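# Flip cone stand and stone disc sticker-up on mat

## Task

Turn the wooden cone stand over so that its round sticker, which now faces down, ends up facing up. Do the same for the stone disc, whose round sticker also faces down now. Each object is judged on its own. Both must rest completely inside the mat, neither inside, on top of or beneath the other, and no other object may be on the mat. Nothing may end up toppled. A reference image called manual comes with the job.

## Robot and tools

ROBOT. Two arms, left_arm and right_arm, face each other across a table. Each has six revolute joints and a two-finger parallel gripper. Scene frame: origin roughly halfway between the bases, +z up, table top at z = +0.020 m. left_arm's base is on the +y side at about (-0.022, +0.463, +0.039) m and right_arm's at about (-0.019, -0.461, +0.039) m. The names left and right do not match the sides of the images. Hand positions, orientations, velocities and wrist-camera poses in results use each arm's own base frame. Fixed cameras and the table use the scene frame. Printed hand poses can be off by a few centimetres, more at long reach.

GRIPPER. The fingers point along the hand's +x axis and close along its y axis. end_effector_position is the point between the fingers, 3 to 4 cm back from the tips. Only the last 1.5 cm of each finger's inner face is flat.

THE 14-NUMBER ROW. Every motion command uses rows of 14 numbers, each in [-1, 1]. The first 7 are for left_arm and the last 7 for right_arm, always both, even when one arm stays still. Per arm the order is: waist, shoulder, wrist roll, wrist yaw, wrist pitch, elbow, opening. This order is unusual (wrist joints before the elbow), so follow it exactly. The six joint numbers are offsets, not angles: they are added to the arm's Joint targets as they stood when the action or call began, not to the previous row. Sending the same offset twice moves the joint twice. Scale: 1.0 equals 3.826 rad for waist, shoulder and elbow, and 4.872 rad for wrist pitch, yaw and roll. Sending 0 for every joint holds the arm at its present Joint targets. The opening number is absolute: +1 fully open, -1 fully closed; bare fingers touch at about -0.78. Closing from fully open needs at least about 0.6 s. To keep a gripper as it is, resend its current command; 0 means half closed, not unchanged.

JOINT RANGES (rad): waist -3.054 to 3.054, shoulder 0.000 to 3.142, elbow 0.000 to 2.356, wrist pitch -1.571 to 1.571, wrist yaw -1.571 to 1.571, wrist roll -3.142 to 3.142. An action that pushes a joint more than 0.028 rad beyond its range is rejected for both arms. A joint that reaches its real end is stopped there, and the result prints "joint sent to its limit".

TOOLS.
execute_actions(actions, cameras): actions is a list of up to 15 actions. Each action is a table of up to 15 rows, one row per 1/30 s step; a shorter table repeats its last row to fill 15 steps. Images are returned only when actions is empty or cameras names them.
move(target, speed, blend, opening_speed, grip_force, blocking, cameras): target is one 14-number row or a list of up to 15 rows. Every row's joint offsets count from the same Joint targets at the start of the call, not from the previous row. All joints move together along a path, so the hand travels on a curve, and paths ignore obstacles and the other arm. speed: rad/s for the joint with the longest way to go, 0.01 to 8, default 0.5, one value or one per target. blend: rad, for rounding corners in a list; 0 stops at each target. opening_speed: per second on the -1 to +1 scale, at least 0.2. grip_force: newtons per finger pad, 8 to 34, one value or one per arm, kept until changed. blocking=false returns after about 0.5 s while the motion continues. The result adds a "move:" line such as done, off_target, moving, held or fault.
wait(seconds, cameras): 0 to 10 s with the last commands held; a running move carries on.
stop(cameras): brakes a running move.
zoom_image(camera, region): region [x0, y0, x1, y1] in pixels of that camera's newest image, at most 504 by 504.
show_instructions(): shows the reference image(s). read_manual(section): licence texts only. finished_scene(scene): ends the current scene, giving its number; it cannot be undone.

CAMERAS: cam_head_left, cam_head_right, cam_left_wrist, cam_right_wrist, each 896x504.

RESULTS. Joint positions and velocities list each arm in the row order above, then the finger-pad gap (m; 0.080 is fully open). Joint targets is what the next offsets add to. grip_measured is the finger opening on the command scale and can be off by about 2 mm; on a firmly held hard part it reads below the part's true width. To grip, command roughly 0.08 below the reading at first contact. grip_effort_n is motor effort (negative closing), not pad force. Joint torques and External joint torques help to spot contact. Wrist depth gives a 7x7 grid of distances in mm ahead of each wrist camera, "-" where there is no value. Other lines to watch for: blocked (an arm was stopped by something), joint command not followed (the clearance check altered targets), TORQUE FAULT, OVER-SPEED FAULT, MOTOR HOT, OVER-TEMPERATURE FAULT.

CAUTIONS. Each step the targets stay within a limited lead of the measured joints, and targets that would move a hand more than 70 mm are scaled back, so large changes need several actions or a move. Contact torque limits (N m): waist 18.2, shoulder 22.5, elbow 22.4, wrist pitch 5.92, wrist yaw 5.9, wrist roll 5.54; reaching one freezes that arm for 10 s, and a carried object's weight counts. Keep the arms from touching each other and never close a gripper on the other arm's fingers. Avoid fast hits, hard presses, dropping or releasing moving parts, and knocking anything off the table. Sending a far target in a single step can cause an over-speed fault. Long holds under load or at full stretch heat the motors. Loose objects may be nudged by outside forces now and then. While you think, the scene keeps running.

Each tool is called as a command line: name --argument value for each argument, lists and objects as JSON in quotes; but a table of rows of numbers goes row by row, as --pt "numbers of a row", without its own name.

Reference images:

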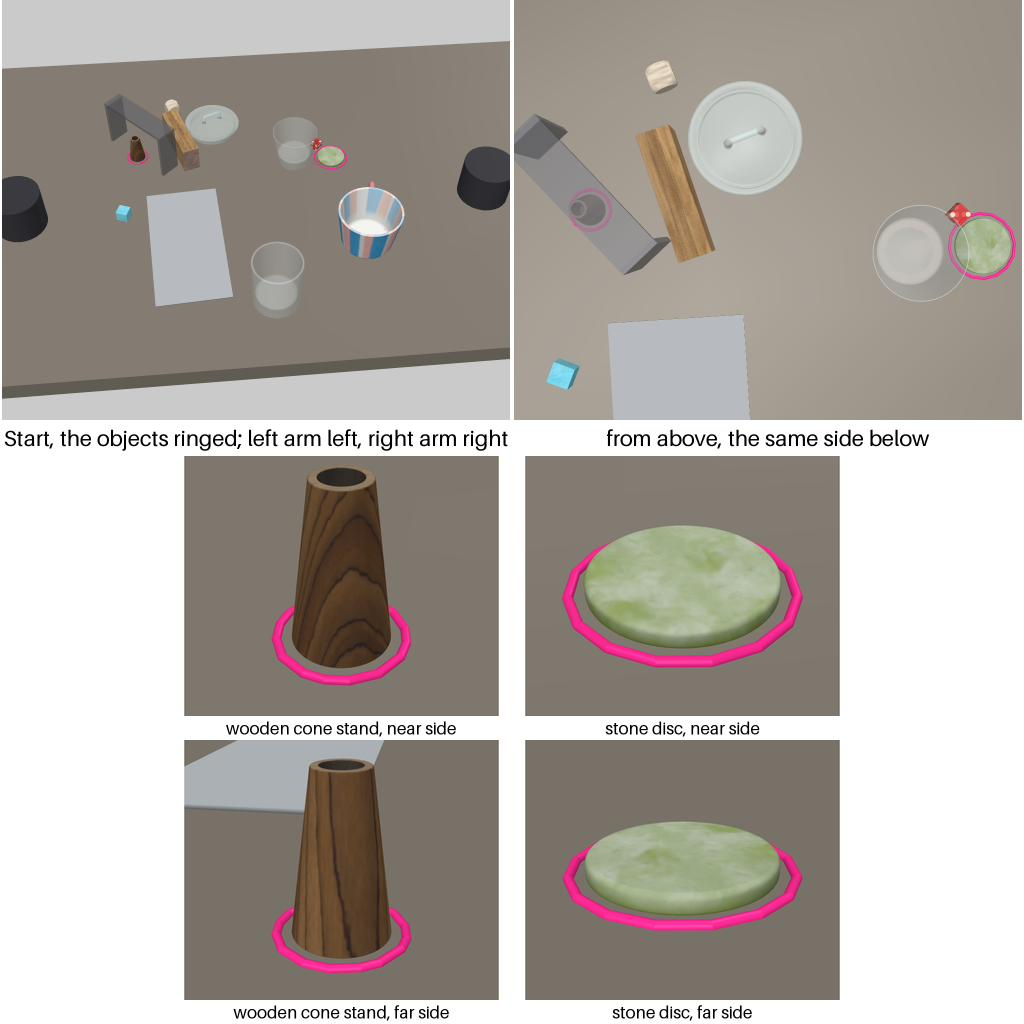

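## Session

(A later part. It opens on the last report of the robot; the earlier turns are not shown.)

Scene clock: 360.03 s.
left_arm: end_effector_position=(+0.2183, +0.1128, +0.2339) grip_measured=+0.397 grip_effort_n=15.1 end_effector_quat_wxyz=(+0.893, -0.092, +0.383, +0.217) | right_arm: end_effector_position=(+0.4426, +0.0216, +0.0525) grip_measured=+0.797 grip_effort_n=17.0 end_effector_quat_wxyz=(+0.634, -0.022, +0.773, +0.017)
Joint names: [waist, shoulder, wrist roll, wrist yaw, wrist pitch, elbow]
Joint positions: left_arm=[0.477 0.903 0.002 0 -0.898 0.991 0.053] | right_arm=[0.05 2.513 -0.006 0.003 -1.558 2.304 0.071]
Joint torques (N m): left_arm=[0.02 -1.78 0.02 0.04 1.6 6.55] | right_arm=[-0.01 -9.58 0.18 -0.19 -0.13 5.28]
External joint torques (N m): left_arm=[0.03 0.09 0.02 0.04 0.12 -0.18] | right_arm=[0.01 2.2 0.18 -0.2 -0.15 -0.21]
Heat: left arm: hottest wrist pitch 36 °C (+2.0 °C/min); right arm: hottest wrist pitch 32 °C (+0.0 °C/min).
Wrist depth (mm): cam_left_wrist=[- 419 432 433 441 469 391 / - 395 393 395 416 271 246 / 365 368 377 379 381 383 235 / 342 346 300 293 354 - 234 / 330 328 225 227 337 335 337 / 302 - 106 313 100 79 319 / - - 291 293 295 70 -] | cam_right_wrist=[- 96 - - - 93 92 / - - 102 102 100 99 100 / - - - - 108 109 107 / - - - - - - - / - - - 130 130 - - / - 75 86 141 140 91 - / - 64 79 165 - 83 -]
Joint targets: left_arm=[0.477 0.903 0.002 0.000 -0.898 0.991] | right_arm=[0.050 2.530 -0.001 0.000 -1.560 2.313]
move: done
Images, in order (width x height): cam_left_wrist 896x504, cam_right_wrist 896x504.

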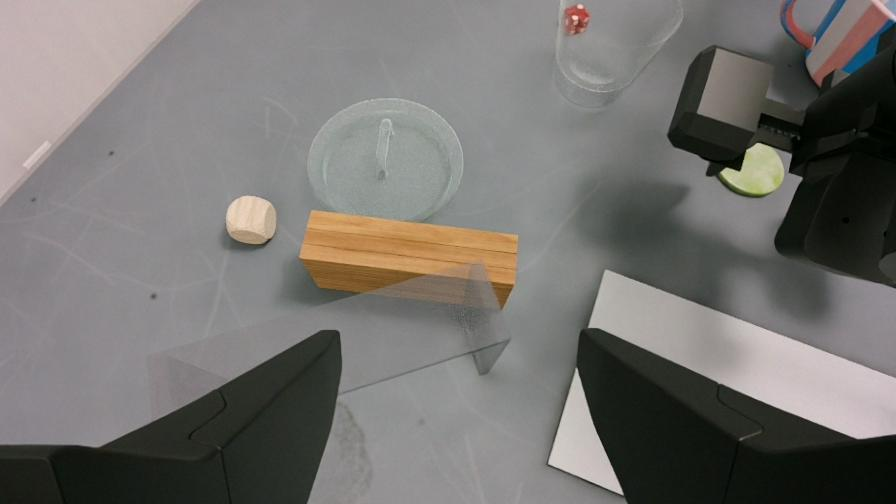

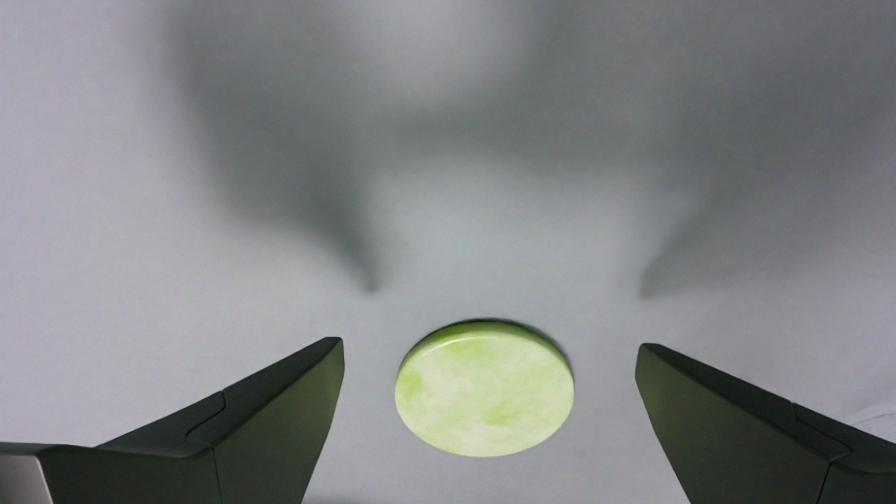

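move --pt "0 0 0 0 0 0 0.4 0 -0.0026 0 0 0.0049 -0.0463 0.8" --pt "0 0 0 0 0 0 0.4 0 -0.0026 0 0 0.0049 -0.0463 0.2" --speed 0.15 --opening_speed 0.6 --cameras '["cam_right_wrist","cam_left_wrist"]'

Scene clock: 367.40 s.
left_arm: end_effector_position=(+0.2183, +0.1128, +0.2339) grip_measured=+0.397 grip_effort_n=14.7 end_effector_quat_wxyz=(+0.893, -0.092, +0.383, +0.217) | right_arm: end_effector_position=(+0.4159, +0.0190, +0.0265) grip_measured=+0.377 grip_effort_n=-83.5 end_effector_quat_wxyz=(+0.589, -0.023, +0.808, +0.015)
Joint names: [waist, shoulder, wrist roll, wrist yaw, wrist pitch, elbow]
Joint positions: left_arm=[0.477 0.903 0.002 0 -0.898 0.991 0.053] | right_arm=[0.048 2.505 -0.006 0.006 -1.537 2.16 0.052]
Joint torques (N m): left_arm=[0.04 -1.73 0.02 0.04 1.61 6.58] | right_arm=[0.35 -9.48 0.13 -0.25 -0.03 1.94]
External joint torques (N m): left_arm=[0.04 0.1 0.02 0.04 0.15 -0.08] | right_arm=[0.34 1.91 0.14 -0.25 0.15 -3.29]
Heat: left arm: hottest wrist pitch 36 °C (+1.0 °C/min); right arm: hottest shoulder 32 °C (+2.0 °C/min).
Wrist depth (mm): cam_left_wrist=[- - 440 437 444 - 350 / - 396 401 404 410 300 251 / 368 370 372 368 381 379 259 / - 344 300 295 356 - 218 / 320 325 224 226 331 322 - / 307 - 83 308 100 79 319 / - - 83 293 295 70 -] | cam_right_wrist=[- 70 - 69 - - 69 / - - - 76 - 75 75 / - - - - 83 82 - / - 96 - 92 - 92 - / - - - 100 100 105 - / - 119 80 114 112 - 115 / - - 67 152 139 86 -]
Joint targets: left_arm=[0.477 0.903 0.002 0.000 -0.898 0.991] | right_arm=[0.050 2.520 -0.001 0.000 -1.537 2.136]
move: done
Images, in order (width x height): cam_left_wrist 896x504, cam_right_wrist 896x504.

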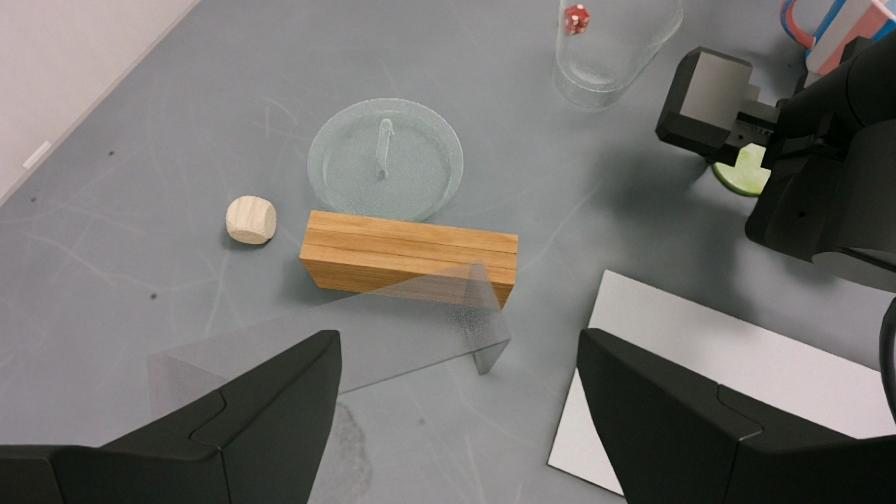

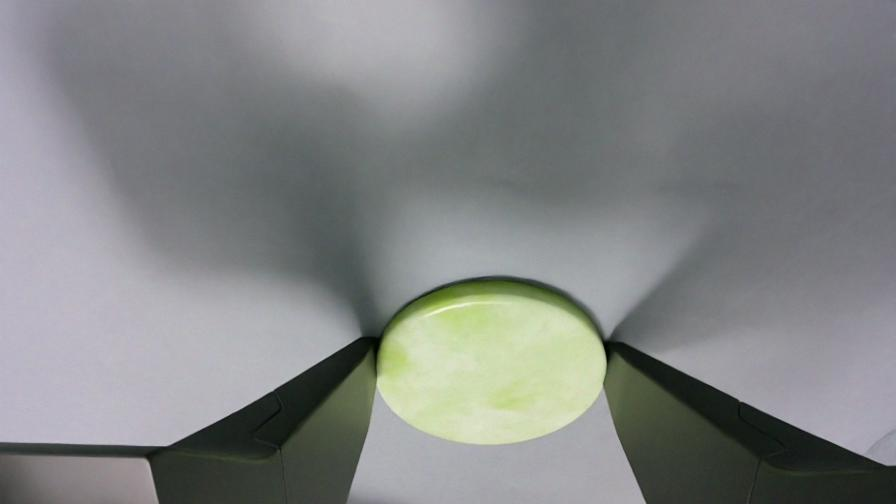

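move --pt "0 0 0 0 0 0 0.4 0 0.0026 0 0 -0.0047 0.0463 0.1" --pt "0 0 0 0 0 0 0.4 0 -0.1359 0 0 0.2129 -0.1401 0.1" --pt "0 0 0 0 0 0 0.4 0 -0.0936 0 0 0.5084 -0.2648 0.1" --speed '[0.4,0.9,0.9]' --blend '[0.03,0.1,0]' --cameras '["all"]'

Scene clock: 387.70 s.
left_arm: end_effector_position=(+0.2183, +0.1128, +0.2339) grip_measured=+0.397 grip_effort_n=15.1 end_effector_quat_wxyz=(+0.893, -0.092, +0.383, +0.217) | right_arm: end_effector_position=(+0.5606, +0.0265, +0.1293) grip_measured=+0.377 grip_effort_n=-83.5 end_effector_quat_wxyz=(+0.999, -0.004, +0.042, +0.022)
Joint names: [waist, shoulder, wrist roll, wrist yaw, wrist pitch, elbow]
Joint positions: left_arm=[0.477 0.903 0.002 0 -0.898 0.991 0.053] | right_arm=[0.048 2.149 -0.006 0.005 0.935 1.13 0.052]
Joint torques (N m): left_arm=[0.04 -1.75 0.02 0.05 1.6 6.56] | right_arm=[0.17 -8.25 0.17 -0.22 1.8 3.86]
External joint torques (N m): left_arm=[0.02 0.07 0.02 0.05 0.13 -0.12] | right_arm=[0.13 1.65 0.17 -0.21 0.06 -1.81]
Heat: left arm: hottest wrist pitch 36 °C (+0.0 °C/min); right arm: hottest shoulder 35 °C (+4.0 °C/min).
Wrist depth (mm): cam_left_wrist=[- 423 434 437 446 - 248 / 387 395 - 403 404 230 213 / - 371 373 377 374 241 210 / 343 342 298 296 357 - 353 / 327 326 223 226 333 334 211 / 308 - 84 314 100 78 226 / - - 291 296 294 70 -] | cam_right_wrist=[- 1636 - 401 1979 2406 - / - - - 1902 366 - - / - 1859 - 400 384 701 1410 / 1147 461 - 434 - - - / - - - 100 99 - - / - - 80 114 109 - 159 / - - 74 215 217 86 -]
Joint targets: left_arm=[0.477 0.903 0.002 0.000 -0.898 0.991] | right_arm=[0.050 2.162 -0.001 0.000 0.940 1.123]
move: done

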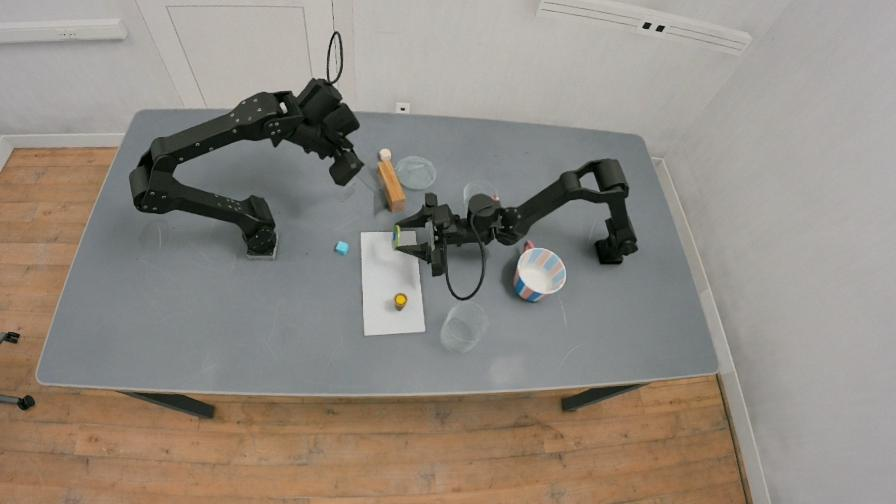

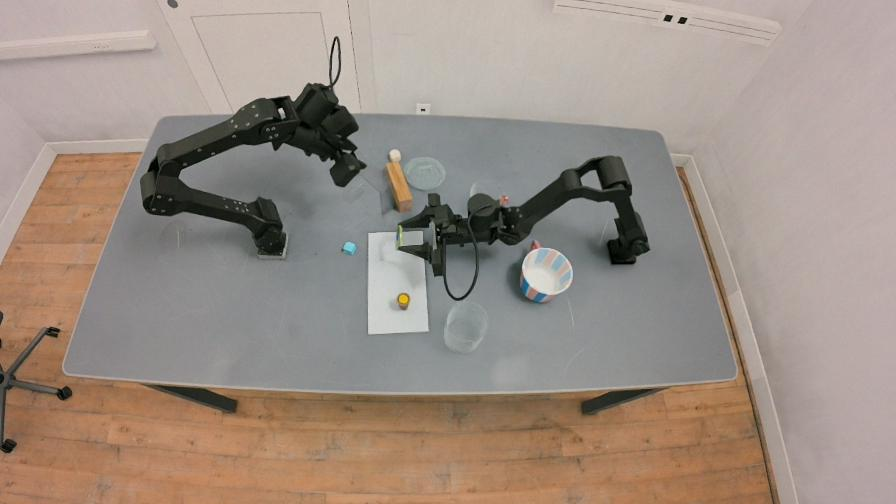

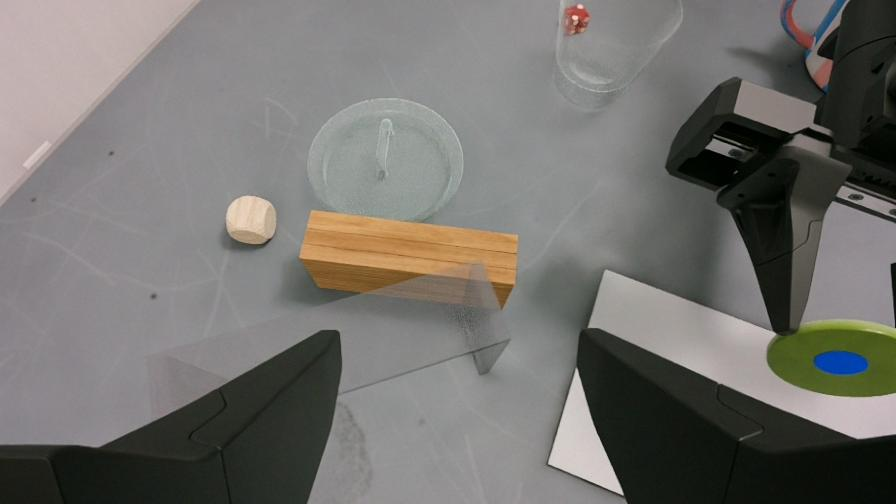

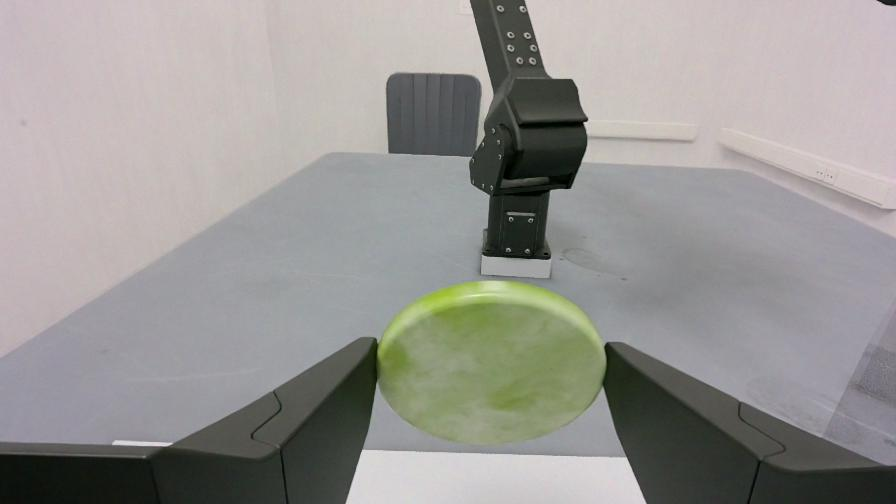

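move --pt "0 0 0 0 0 0 0.4 0 0.0876 0 0 0.0647 0.0047 0.3" --pt "0 0 0 0 0 0 0.4 0 0.0562 0 0 0.0355 -0.0285 0.3" --speed '[0.25,0.08]' --cameras '["all"]'

Scene clock: 399.33 s.
left_arm: end_effector_position=(+0.2183, +0.1128, +0.2339) grip_measured=+0.397 grip_effort_n=15.1 end_effector_quat_wxyz=(+0.893, -0.092, +0.383, +0.217) | right_arm: end_effector_position=(+0.5418, +0.0256, +0.0308) grip_measured=+0.377 grip_effort_n=-83.5 end_effector_quat_wxyz=(+0.996, -0.005, +0.087, +0.022)
Joint names: [waist, shoulder, wrist roll, wrist yaw, wrist pitch, elbow]
Joint positions: left_arm=[0.477 0.903 0.002 0 -0.898 0.991 0.053] | right_arm=[0.048 2.357 -0.006 0.005 1.138 1.045 0.052]
Joint torques (N m): left_arm=[0 -1.74 0.02 0.05 1.6 6.55] | right_arm=[0.06 -7.52 0.17 -0.25 -0.02 0.46]
External joint torques (N m): left_arm=[0.01 0.1 0.02 0.04 0.16 -0.07] | right_arm=[0.2 2.27 0.17 -0.27 -1.75 -3.92]
Heat: left arm: hottest wrist pitch 36 °C (+0.0 °C/min); right arm: hottest shoulder 35 °C (+4.0 °C/min).
Wrist depth (mm): cam_left_wrist=[- 424 428 - 447 457 294 / 407 403 379 401 409 - 299 / 368 368 372 382 382 298 260 / 340 345 299 293 - 323 305 / 320 326 224 226 331 307 301 / 308 - 106 311 92 79 317 / - - 292 294 93 70 -] | cam_right_wrist=[1147 1859 2080 1845 365 - - / - 1410 563 544 399 - - / - 310 309 - - - - / 188 211 204 209 207 - 159 / 128 165 167 96 163 172 167 / 128 139 81 122 112 139 - / - - 73 115 116 86 -]
Joint targets: left_arm=[0.477 0.903 0.002 0.000 -0.898 0.991] | right_arm=[0.050 2.377 -0.001 0.000 1.113 1.014]
move: off_target (right_arm); right_arm: the elbow is farthest, 0.031 rad from its target

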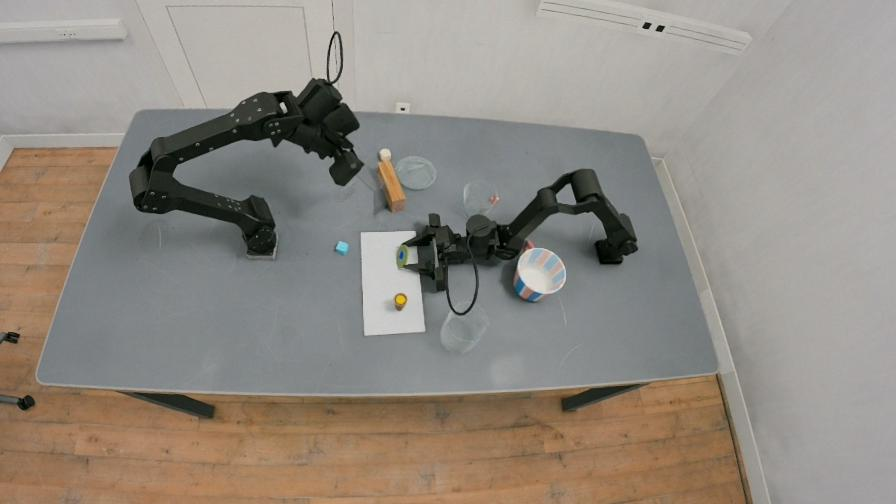

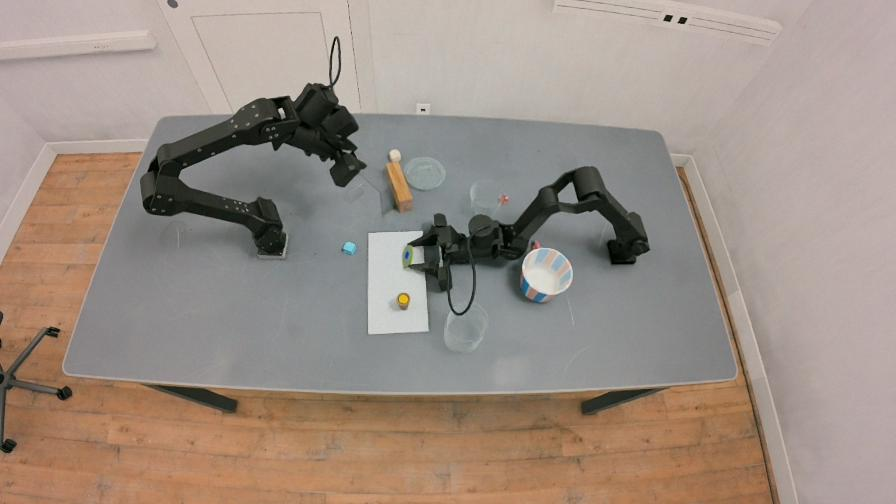

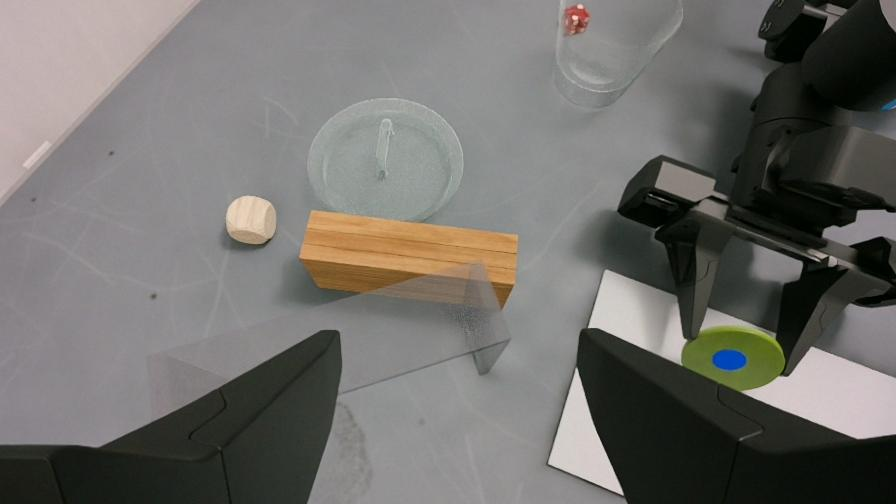

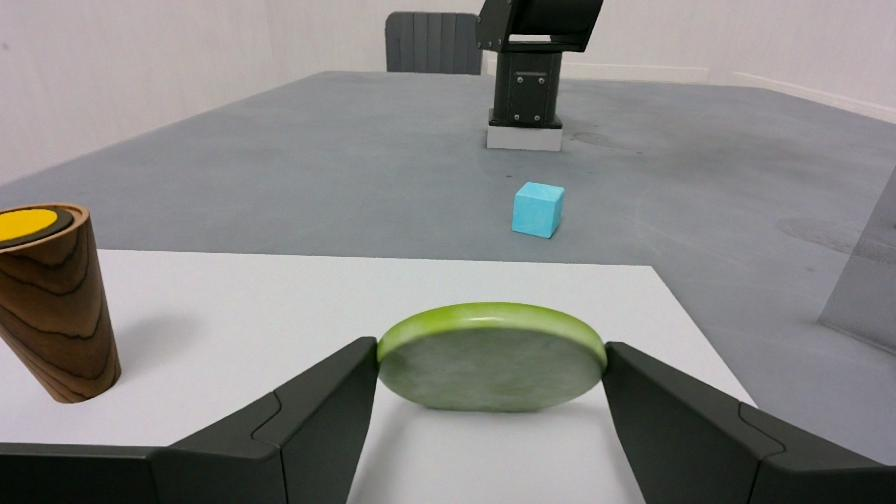

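move --target '[0,0,0,0,0,0,0.4,0,-0.0035,0,0,0.0027,-0.012,0.3]' --speed 0.08 --cameras '["cam_head_left","cam_right_wrist"]'

Scene clock: 423.53 s.
left_arm: end_effector_position=(+0.2183, +0.1128, +0.2339) grip_measured=+0.397 grip_effort_n=15.1 end_effector_quat_wxyz=(+0.893, -0.092, +0.383, +0.217) | right_arm: end_effector_position=(+0.5277, +0.0249, +0.0190) grip_measured=+0.370 grip_effort_n=-83.5 end_effector_quat_wxyz=(+0.994, -0.006, +0.107, +0.022)
Joint names: [waist, shoulder, wrist roll, wrist yaw, wrist pitch, elbow]
Joint positions: left_arm=[0.477 0.903 0.002 0 -0.898 0.991 0.053] | right_arm=[0.048 2.344 -0.006 0.005 1.142 0.987 0.052]
Joint torques (N m): left_arm=[0.03 -1.74 0.02 0.04 1.6 6.57] | right_arm=[0.23 -7.23 0.14 -0.23 0.52 1.39]
External joint torques (N m): left_arm=[0.05 0.07 0.02 0.04 0.15 -0.06] | right_arm=[0.23 2.3 0.14 -0.23 -1.22 -2.79]
Motor temperatures (°C): left_arm=[26 27 31 33 36 35] | right_arm=[26 36 28 30 31 27]
Heat: left arm: hottest wrist pitch 36 °C (+0.0 °C/min); right arm: hottest shoulder 36 °C (+4.0 °C/min).
Wrist depth (mm): cam_left_wrist=[934 440 434 436 438 - 287 / 389 402 404 404 412 405 307 / 366 356 374 375 371 312 272 / 342 346 300 295 356 353 317 / - 324 224 228 331 315 337 / - - 84 312 100 79 319 / - - 292 296 292 70 -] | cam_right_wrist=[- - - 1845 368 2062 - / - 385 - 413 387 - - / 124 230 - - - 265 232 / 127 175 177 180 183 174 170 / 133 139 141 130 144 145 - / 114 115 81 96 92 124 - / - - 82 100 100 - -]
Joint targets: left_arm=[0.477 0.903 0.002 0.000 -0.898 0.991] | right_arm=[0.050 2.363 -0.001 0.000 1.126 0.968]
move: done
Images, in order (width x height): cam_head_left 896x504, cam_right_wrist 896x504.

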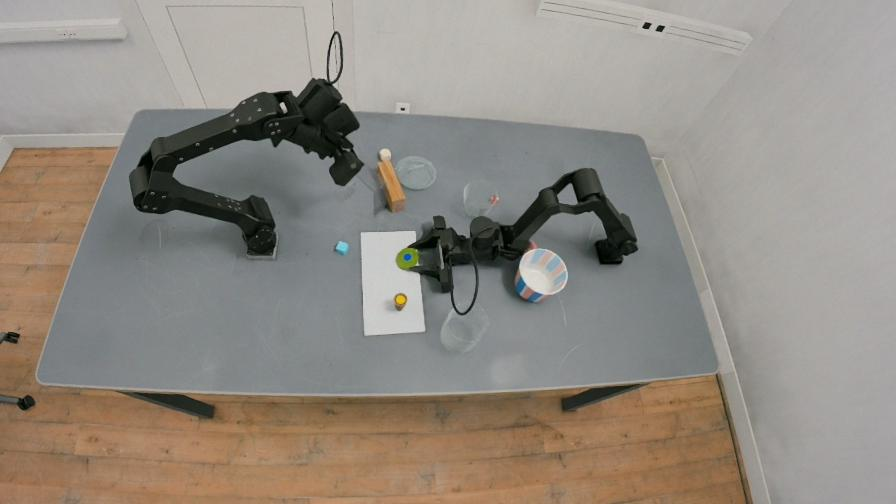

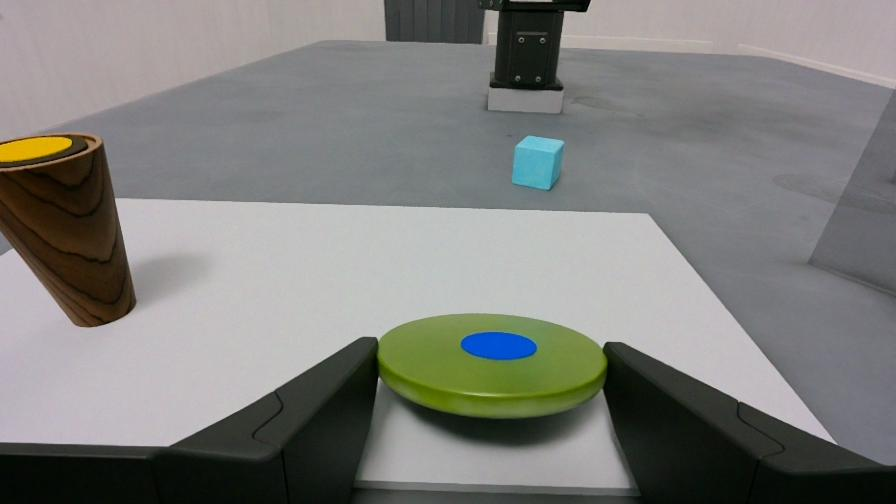

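move --target '[0,0,0,0,0,0,0.4,0,0.008,0,0,0,0,0.3]' --speed 0.05 --cameras '["cam_right_wrist"]'

Scene clock: 430.20 s.
left_arm: end_effector_position=(+0.2183, +0.1128, +0.2339) grip_measured=+0.397 grip_effort_n=15.1 end_effector_quat_wxyz=(+0.893, -0.092, +0.383, +0.217) | right_arm: end_effector_position=(+0.5269, +0.0249, +0.0147) grip_measured=+0.368 grip_effort_n=-83.5 end_effector_quat_wxyz=(+0.994, -0.004, +0.112, +0.022)
Joint names: [waist, shoulder, wrist roll, wrist yaw, wrist pitch, elbow]
Joint positions: left_arm=[0.477 0.903 0.002 0 -0.898 0.991 0.053] | right_arm=[0.048 2.353 -0.003 0.005 1.142 0.987 0.052]
Joint torques (N m): left_arm=[0.03 -1.75 0.02 0.04 1.6 6.55] | right_arm=[0.33 -4.77 0.05 -0.2 0.55 1.42]
External joint torques (N m): left_arm=[0.03 0.09 0.01 0.05 0.17 -0.07] | right_arm=[0.33 4.86 0.04 -0.2 -1.2 -2.75]
Heat: left arm: hottest wrist pitch 36 °C (+0.0 °C/min); right arm: hottest shoulder 35 °C (+2.0 °C/min).
Wrist depth (mm): cam_left_wrist=[- 422 426 445 440 445 287 / - 395 395 406 - 410 303 / 354 363 374 375 - 317 266 / 343 357 298 296 353 350 321 / 322 326 224 226 335 319 329 / 309 - 84 313 100 79 320 / - - 291 296 - 70 -] | cam_right_wrist=[- 1487 - 1902 389 1917 1543 / - - - - 385 - - / 123 - - - 242 - 160 / 134 171 172 174 176 178 171 / 133 135 137 124 138 139 - / 115 112 81 95 92 115 115 / - - 80 97 97 - -]
Joint targets: left_arm=[0.477 0.903 0.002 0.000 -0.898 0.991] | right_arm=[0.050 2.394 -0.001 0.000 1.126 0.968]
move: off_target (right_arm); right_arm: the shoulder is farthest, 0.040 rad from its target
Images, in order (width x height): cam_right_wrist 896x504.

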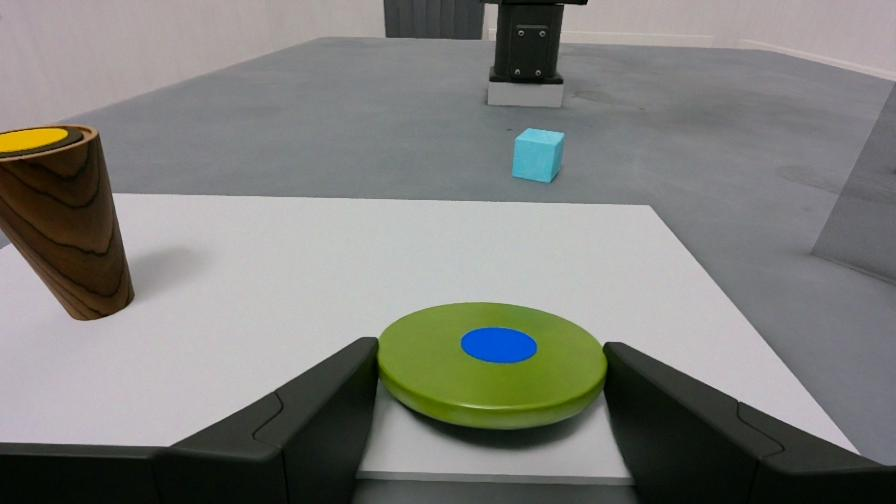

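move --pt "0 0 0 0 0 0 0.4 0 -0.005 0 0 0 0 0.3" --pt "0 0 0 0 0 0 0.4 0 -0.005 0 0 0 0 0.9" --speed 0.08 --opening_speed 0.5 --cameras '["cam_right_wrist"]'

Scene clock: 439.50 s.
left_arm: end_effector_position=(+0.2183, +0.1128, +0.2339) grip_measured=+0.397 grip_effort_n=14.7 end_effector_quat_wxyz=(+0.893, -0.092, +0.383, +0.217) | right_arm: end_effector_position=(+0.5270, +0.0227, +0.0146) grip_measured=+0.896 grip_effort_n=18.8 end_effector_quat_wxyz=(+0.994, +0.000, +0.112, +0.019)
Joint names: [waist, shoulder, wrist roll, wrist yaw, wrist pitch, elbow]
Joint positions: left_arm=[0.477 0.903 0.002 0 -0.898 0.991 0.053] | right_arm=[0.044 2.354 0.005 0.005 1.142 0.987 0.075]
Joint torques (N m): left_arm=[0.02 -1.76 0.02 0.04 1.6 6.56] | right_arm=[0.6 -6.85 -0.15 -0.22 0.53 1.38]
External joint torques (N m): left_arm=[0.03 0.02 0.02 0.03 0.14 -0.08] | right_arm=[0.58 2.56 -0.15 -0.22 -1.18 -2.65]
Heat: left arm: hottest wrist pitch 36 °C (+0.0 °C/min); right arm: hottest shoulder 34 °C (+0.0 °C/min).
Wrist depth (mm): cam_left_wrist=[- 426 - 430 - 446 286 / - - - 404 - 418 317 / 364 360 366 372 377 319 262 / 349 343 299 294 - 353 320 / - 334 224 226 334 327 331 / 307 - 106 312 100 79 320 / - - 290 296 295 70 -] | cam_right_wrist=[1169 - 2153 1805 372 - - / - - 418 355 - - 157 / - - 208 242 202 - 163 / 143 171 172 173 174 174 172 / 135 136 136 128 132 138 140 / 116 112 98 106 110 91 121 / - 67 94 96 96 92 -]
Joint targets: left_arm=[0.477 0.903 0.002 0.000 -0.898 0.991] | right_arm=[0.050 2.375 0.000 0.000 1.126 0.968]
move: done
Images, in order (width x height): cam_right_wrist 896x504.

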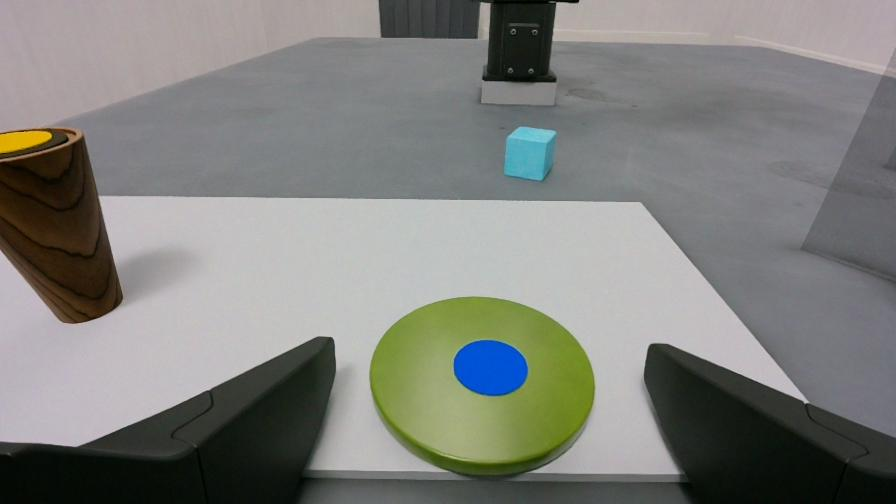

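move --pt "0 0 0 0 0 0 0.4 0 0.0058 0 0 0 0 0.9" --pt "0 0 0 0 0 0 0.4 0 0.0058 0 0 0 0 0.3" --speed 0.08 --opening_speed 0.5 --grip_force 10 --cameras '["cam_right_wrist"]'

move --target '[0,0,0,0,0,0,0.4,0,0.0104,0,0,-0.0157,0.0303,0.3]' --speed 0.1 --cameras '["cam_right_wrist"]'

Scene clock: 452.03 s.
left_arm: end_effector_position=(+0.2183, +0.1128, +0.2339) grip_measured=+0.397 grip_effort_n=14.7 end_effector_quat_wxyz=(+0.893, -0.092, +0.383, +0.217) | right_arm: end_effector_position=(+0.5268, +0.0255, +0.0140) grip_measured=+0.307 grip_effort_n=-27.7 end_effector_quat_wxyz=(+0.993, -0.002, +0.112, +0.024)
Joint names: [waist, shoulder, wrist roll, wrist yaw, wrist pitch, elbow]
Joint positions: left_arm=[0.477 0.903 0.002 0 -0.898 0.991 0.053] | right_arm=[0.048 2.356 0.002 0.001 1.144 0.987 0.049]
Joint torques (N m): left_arm=[0.02 -1.76 0.02 0.04 1.61 6.55] | right_arm=[0.04 -4.68 -0.1 -0.07 0.43 1.33]
External joint torques (N m): left_arm=[0.02 0.05 0.02 0.04 0.17 -0.06] | right_arm=[-0.02 4.81 -0.1 -0.07 -1.3 -2.75]
Heat: left arm: hottest wrist pitch 36 °C (+0.0 °C/min); right arm: hottest shoulder 33 °C (-2.0 °C/min).
Wrist depth (mm): cam_left_wrist=[- 438 430 431 - 445 287 / - 398 385 407 408 413 309 / - 366 372 379 380 320 268 / 340 343 299 292 356 353 322 / 322 327 224 225 335 329 324 / 309 - 106 311 100 80 317 / - - 292 298 295 70 -] | cam_right_wrist=[- - - 1766 372 - - / - - - 386 - - - / - - - - 243 - 160 / 128 172 172 174 176 176 166 / 133 136 137 128 135 139 150 / 112 112 81 106 104 115 114 / - - 85 97 96 76 -]
Joint targets: left_arm=[0.477 0.903 0.002 0.000 -0.898 0.991] | right_arm=[0.050 2.397 -0.001 0.000 1.127 0.968]
grip_force (N): 10, 10
move: off_target (right_arm); target 2's new numbers were sent with right_arm's shoulder 0.042 rad from that target; right_arm: the shoulder is farthest, 0.042 rad from its target
Images, in order (width x height): cam_right_wrist 896x504.

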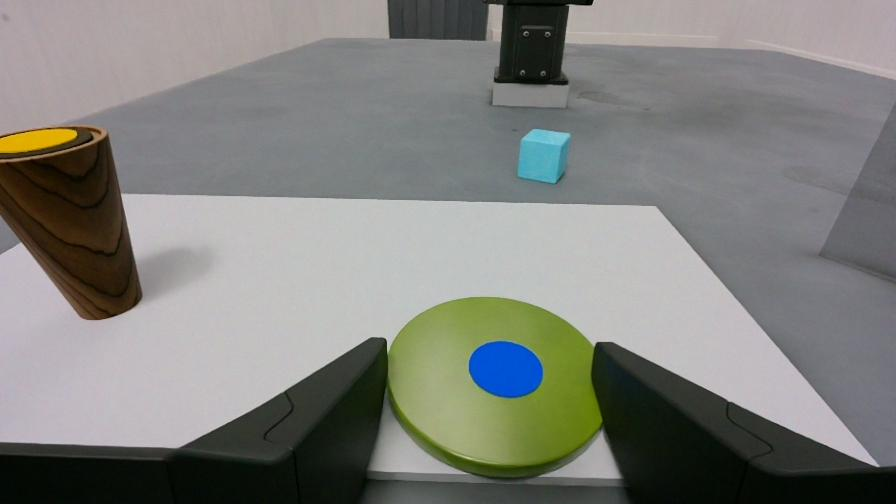

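Scene clock: 453.53 s.
left_arm: end_effector_position=(+0.2183, +0.1128, +0.2339) grip_measured=+0.397 grip_effort_n=15.1 end_effector_quat_wxyz=(+0.893, -0.092, +0.383, +0.217) | right_arm: end_effector_position=(+0.5497, +0.0266, +0.0155) grip_measured=+0.305 grip_effort_n=-26.3 end_effector_quat_wxyz=(+0.994, -0.002, +0.111, +0.024)
Joint names: [waist, shoulder, wrist roll, wrist yaw, wrist pitch, elbow]
Joint positions: left_arm=[0.477 0.903 0.002 0 -0.898 0.991 0.053] | right_arm=[0.048 2.393 0.001 0.001 1.073 1.097 0.049]
Joint torques (N m): left_arm=[0.01 -1.76 0.02 0.05 1.6 6.54] | right_arm=[0.26 -4.93 -0.06 -0.06 0.03 2.27]
External joint torques (N m): left_arm=[0 0.02 0.01 0.05 0.16 -0.05] | right_arm=[0.22 5.13 -0.06 -0.06 -1.71 -2.21]
Heat: left arm: hottest wrist pitch 36 °C (+0.0 °C/min); right arm: hottest shoulder 33 °C (-2.0 °C/min).
Wrist depth (mm): cam_left_wrist=[- 426 450 - - 448 302 / 378 395 404 - 396 425 283 / 366 366 375 374 376 328 249 / 342 344 296 294 354 319 308 / 317 324 224 226 339 331 311 / 308 - 84 305 100 79 317 / - - 290 294 294 70 -] | cam_right_wrist=[- - - 1888 347 - - / - - - - 368 - 400 / - - 242 - 226 246 - / 171 171 172 174 175 170 184 / 130 136 137 128 135 139 152 / 111 112 81 106 104 115 116 / - - 85 94 94 76 -]
Joint targets: left_arm=[0.477 0.903 0.002 0.000 -0.898 0.991] | right_arm=[0.050 2.437 -0.001 0.000 1.050 1.084]
grip_force (N): 10, 10
move: off_target (right_arm); right_arm: the shoulder is farthest, 0.044 rad from its target
Images, in order (width x height): cam_right_wrist 896x504.

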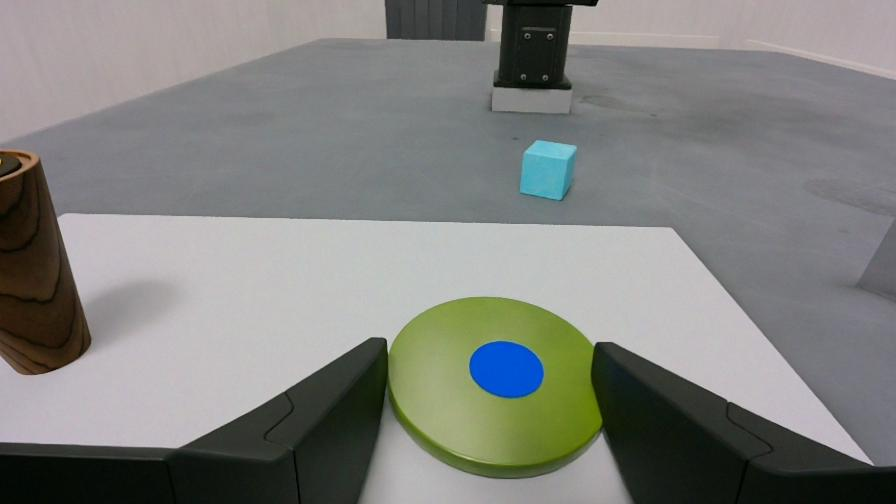

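move --pt "0 0 0 0 0 0 0.4 0 -0.008 0 0 0 0 0.3" --pt "0 0 0 0 0 0 0.4 0 -0.008 0 0 0 0 0.95" --pt "0 0 0 0 0 0 0.4 0 -0.09 0 0 -0.02 0 0.95" --speed '[0.15,0.15,0.3]' --opening_speed 0.7 --cameras '["cam_head_left","cam_right_wrist"]'

Scene clock: 460.20 s.
left_arm: end_effector_position=(+0.2183, +0.1128, +0.2339) grip_measured=+0.397 grip_effort_n=14.7 end_effector_quat_wxyz=(+0.893, -0.092, +0.383, +0.217) | right_arm: end_effector_position=(+0.5515, +0.0274, +0.1403) grip_measured=+0.947 grip_effort_n=17.0 end_effector_quat_wxyz=(+0.999, -0.001, +0.032, +0.024)
Joint names: [waist, shoulder, wrist roll, wrist yaw, wrist pitch, elbow]
Joint positions: left_arm=[0.477 0.903 0.002 0 -0.898 0.991 0.053] | right_arm=[0.05 2.105 0 0.001 0.953 1.089 0.078]
Joint torques (N m): left_arm=[0.02 -1.74 0.02 0.05 1.6 6.57] | right_arm=[0.15 -10.91 0 -0.09 1.49 4.24]
External joint torques (N m): left_arm=[0.02 0.07 0.02 0.04 0.15 -0.06] | right_arm=[0.19 -1.44 0 -0.09 -0.22 -1.36]
Heat: left arm: hottest wrist pitch 36 °C (+0.0 °C/min); right arm: hottest shoulder 34 °C (-1.0 °C/min).
Wrist depth (mm): cam_left_wrist=[983 423 439 - - - 400 / 1045 - 401 403 - 232 198 / - 369 373 371 379 373 217 / - - 292 294 359 357 355 / - 322 224 226 333 330 336 / - - 106 311 100 79 318 / - - 292 296 291 70 -] | cam_right_wrist=[- - - 425 - - 154 / - - 2430 2012 389 2191 - / - - - 678 410 2062 1427 / - 1327 - 422 458 - - / - - - - - - - / - 75 91 - - 91 159 / - 69 224 240 232 83 -]
Joint targets: left_arm=[0.477 0.903 0.002 0.000 -0.898 0.991] | right_arm=[0.050 2.093 0.000 0.000 0.952 1.084]
grip_force (N): 10, 10
move: done
Images, in order (width x height): cam_head_left 896x504, cam_right_wrist 896x504.

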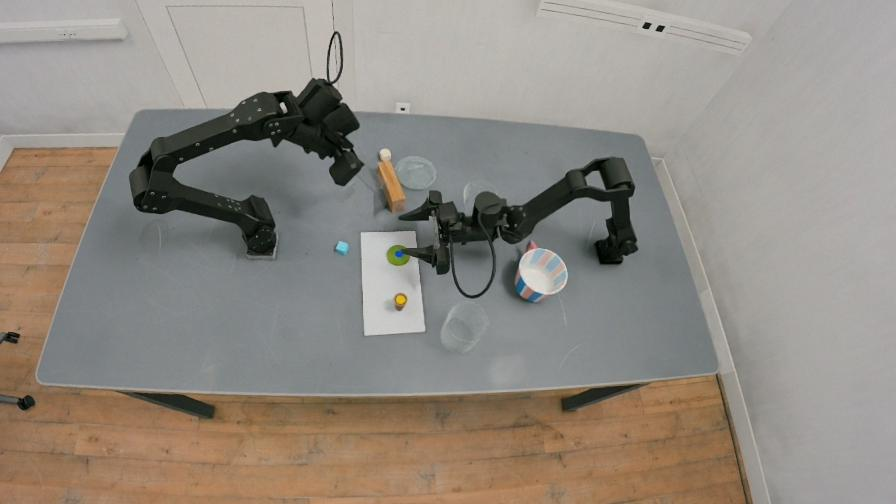

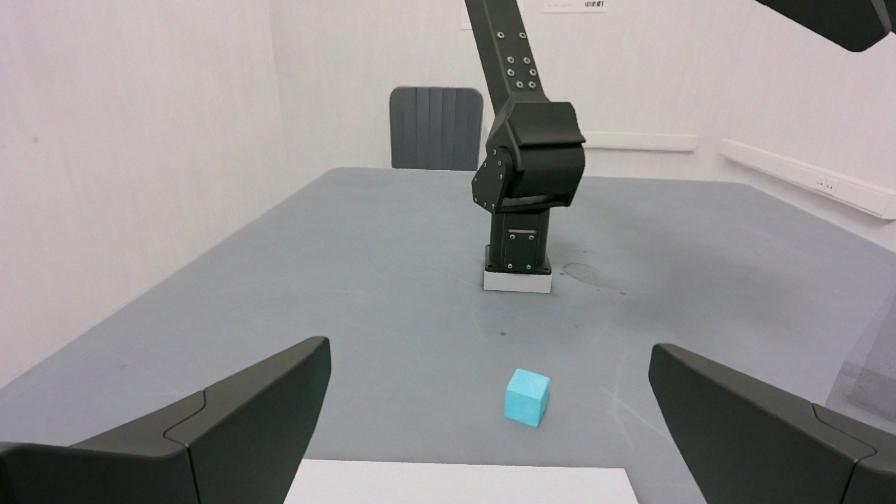

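finished_scene --scene 1

The scene is finished: the task was done.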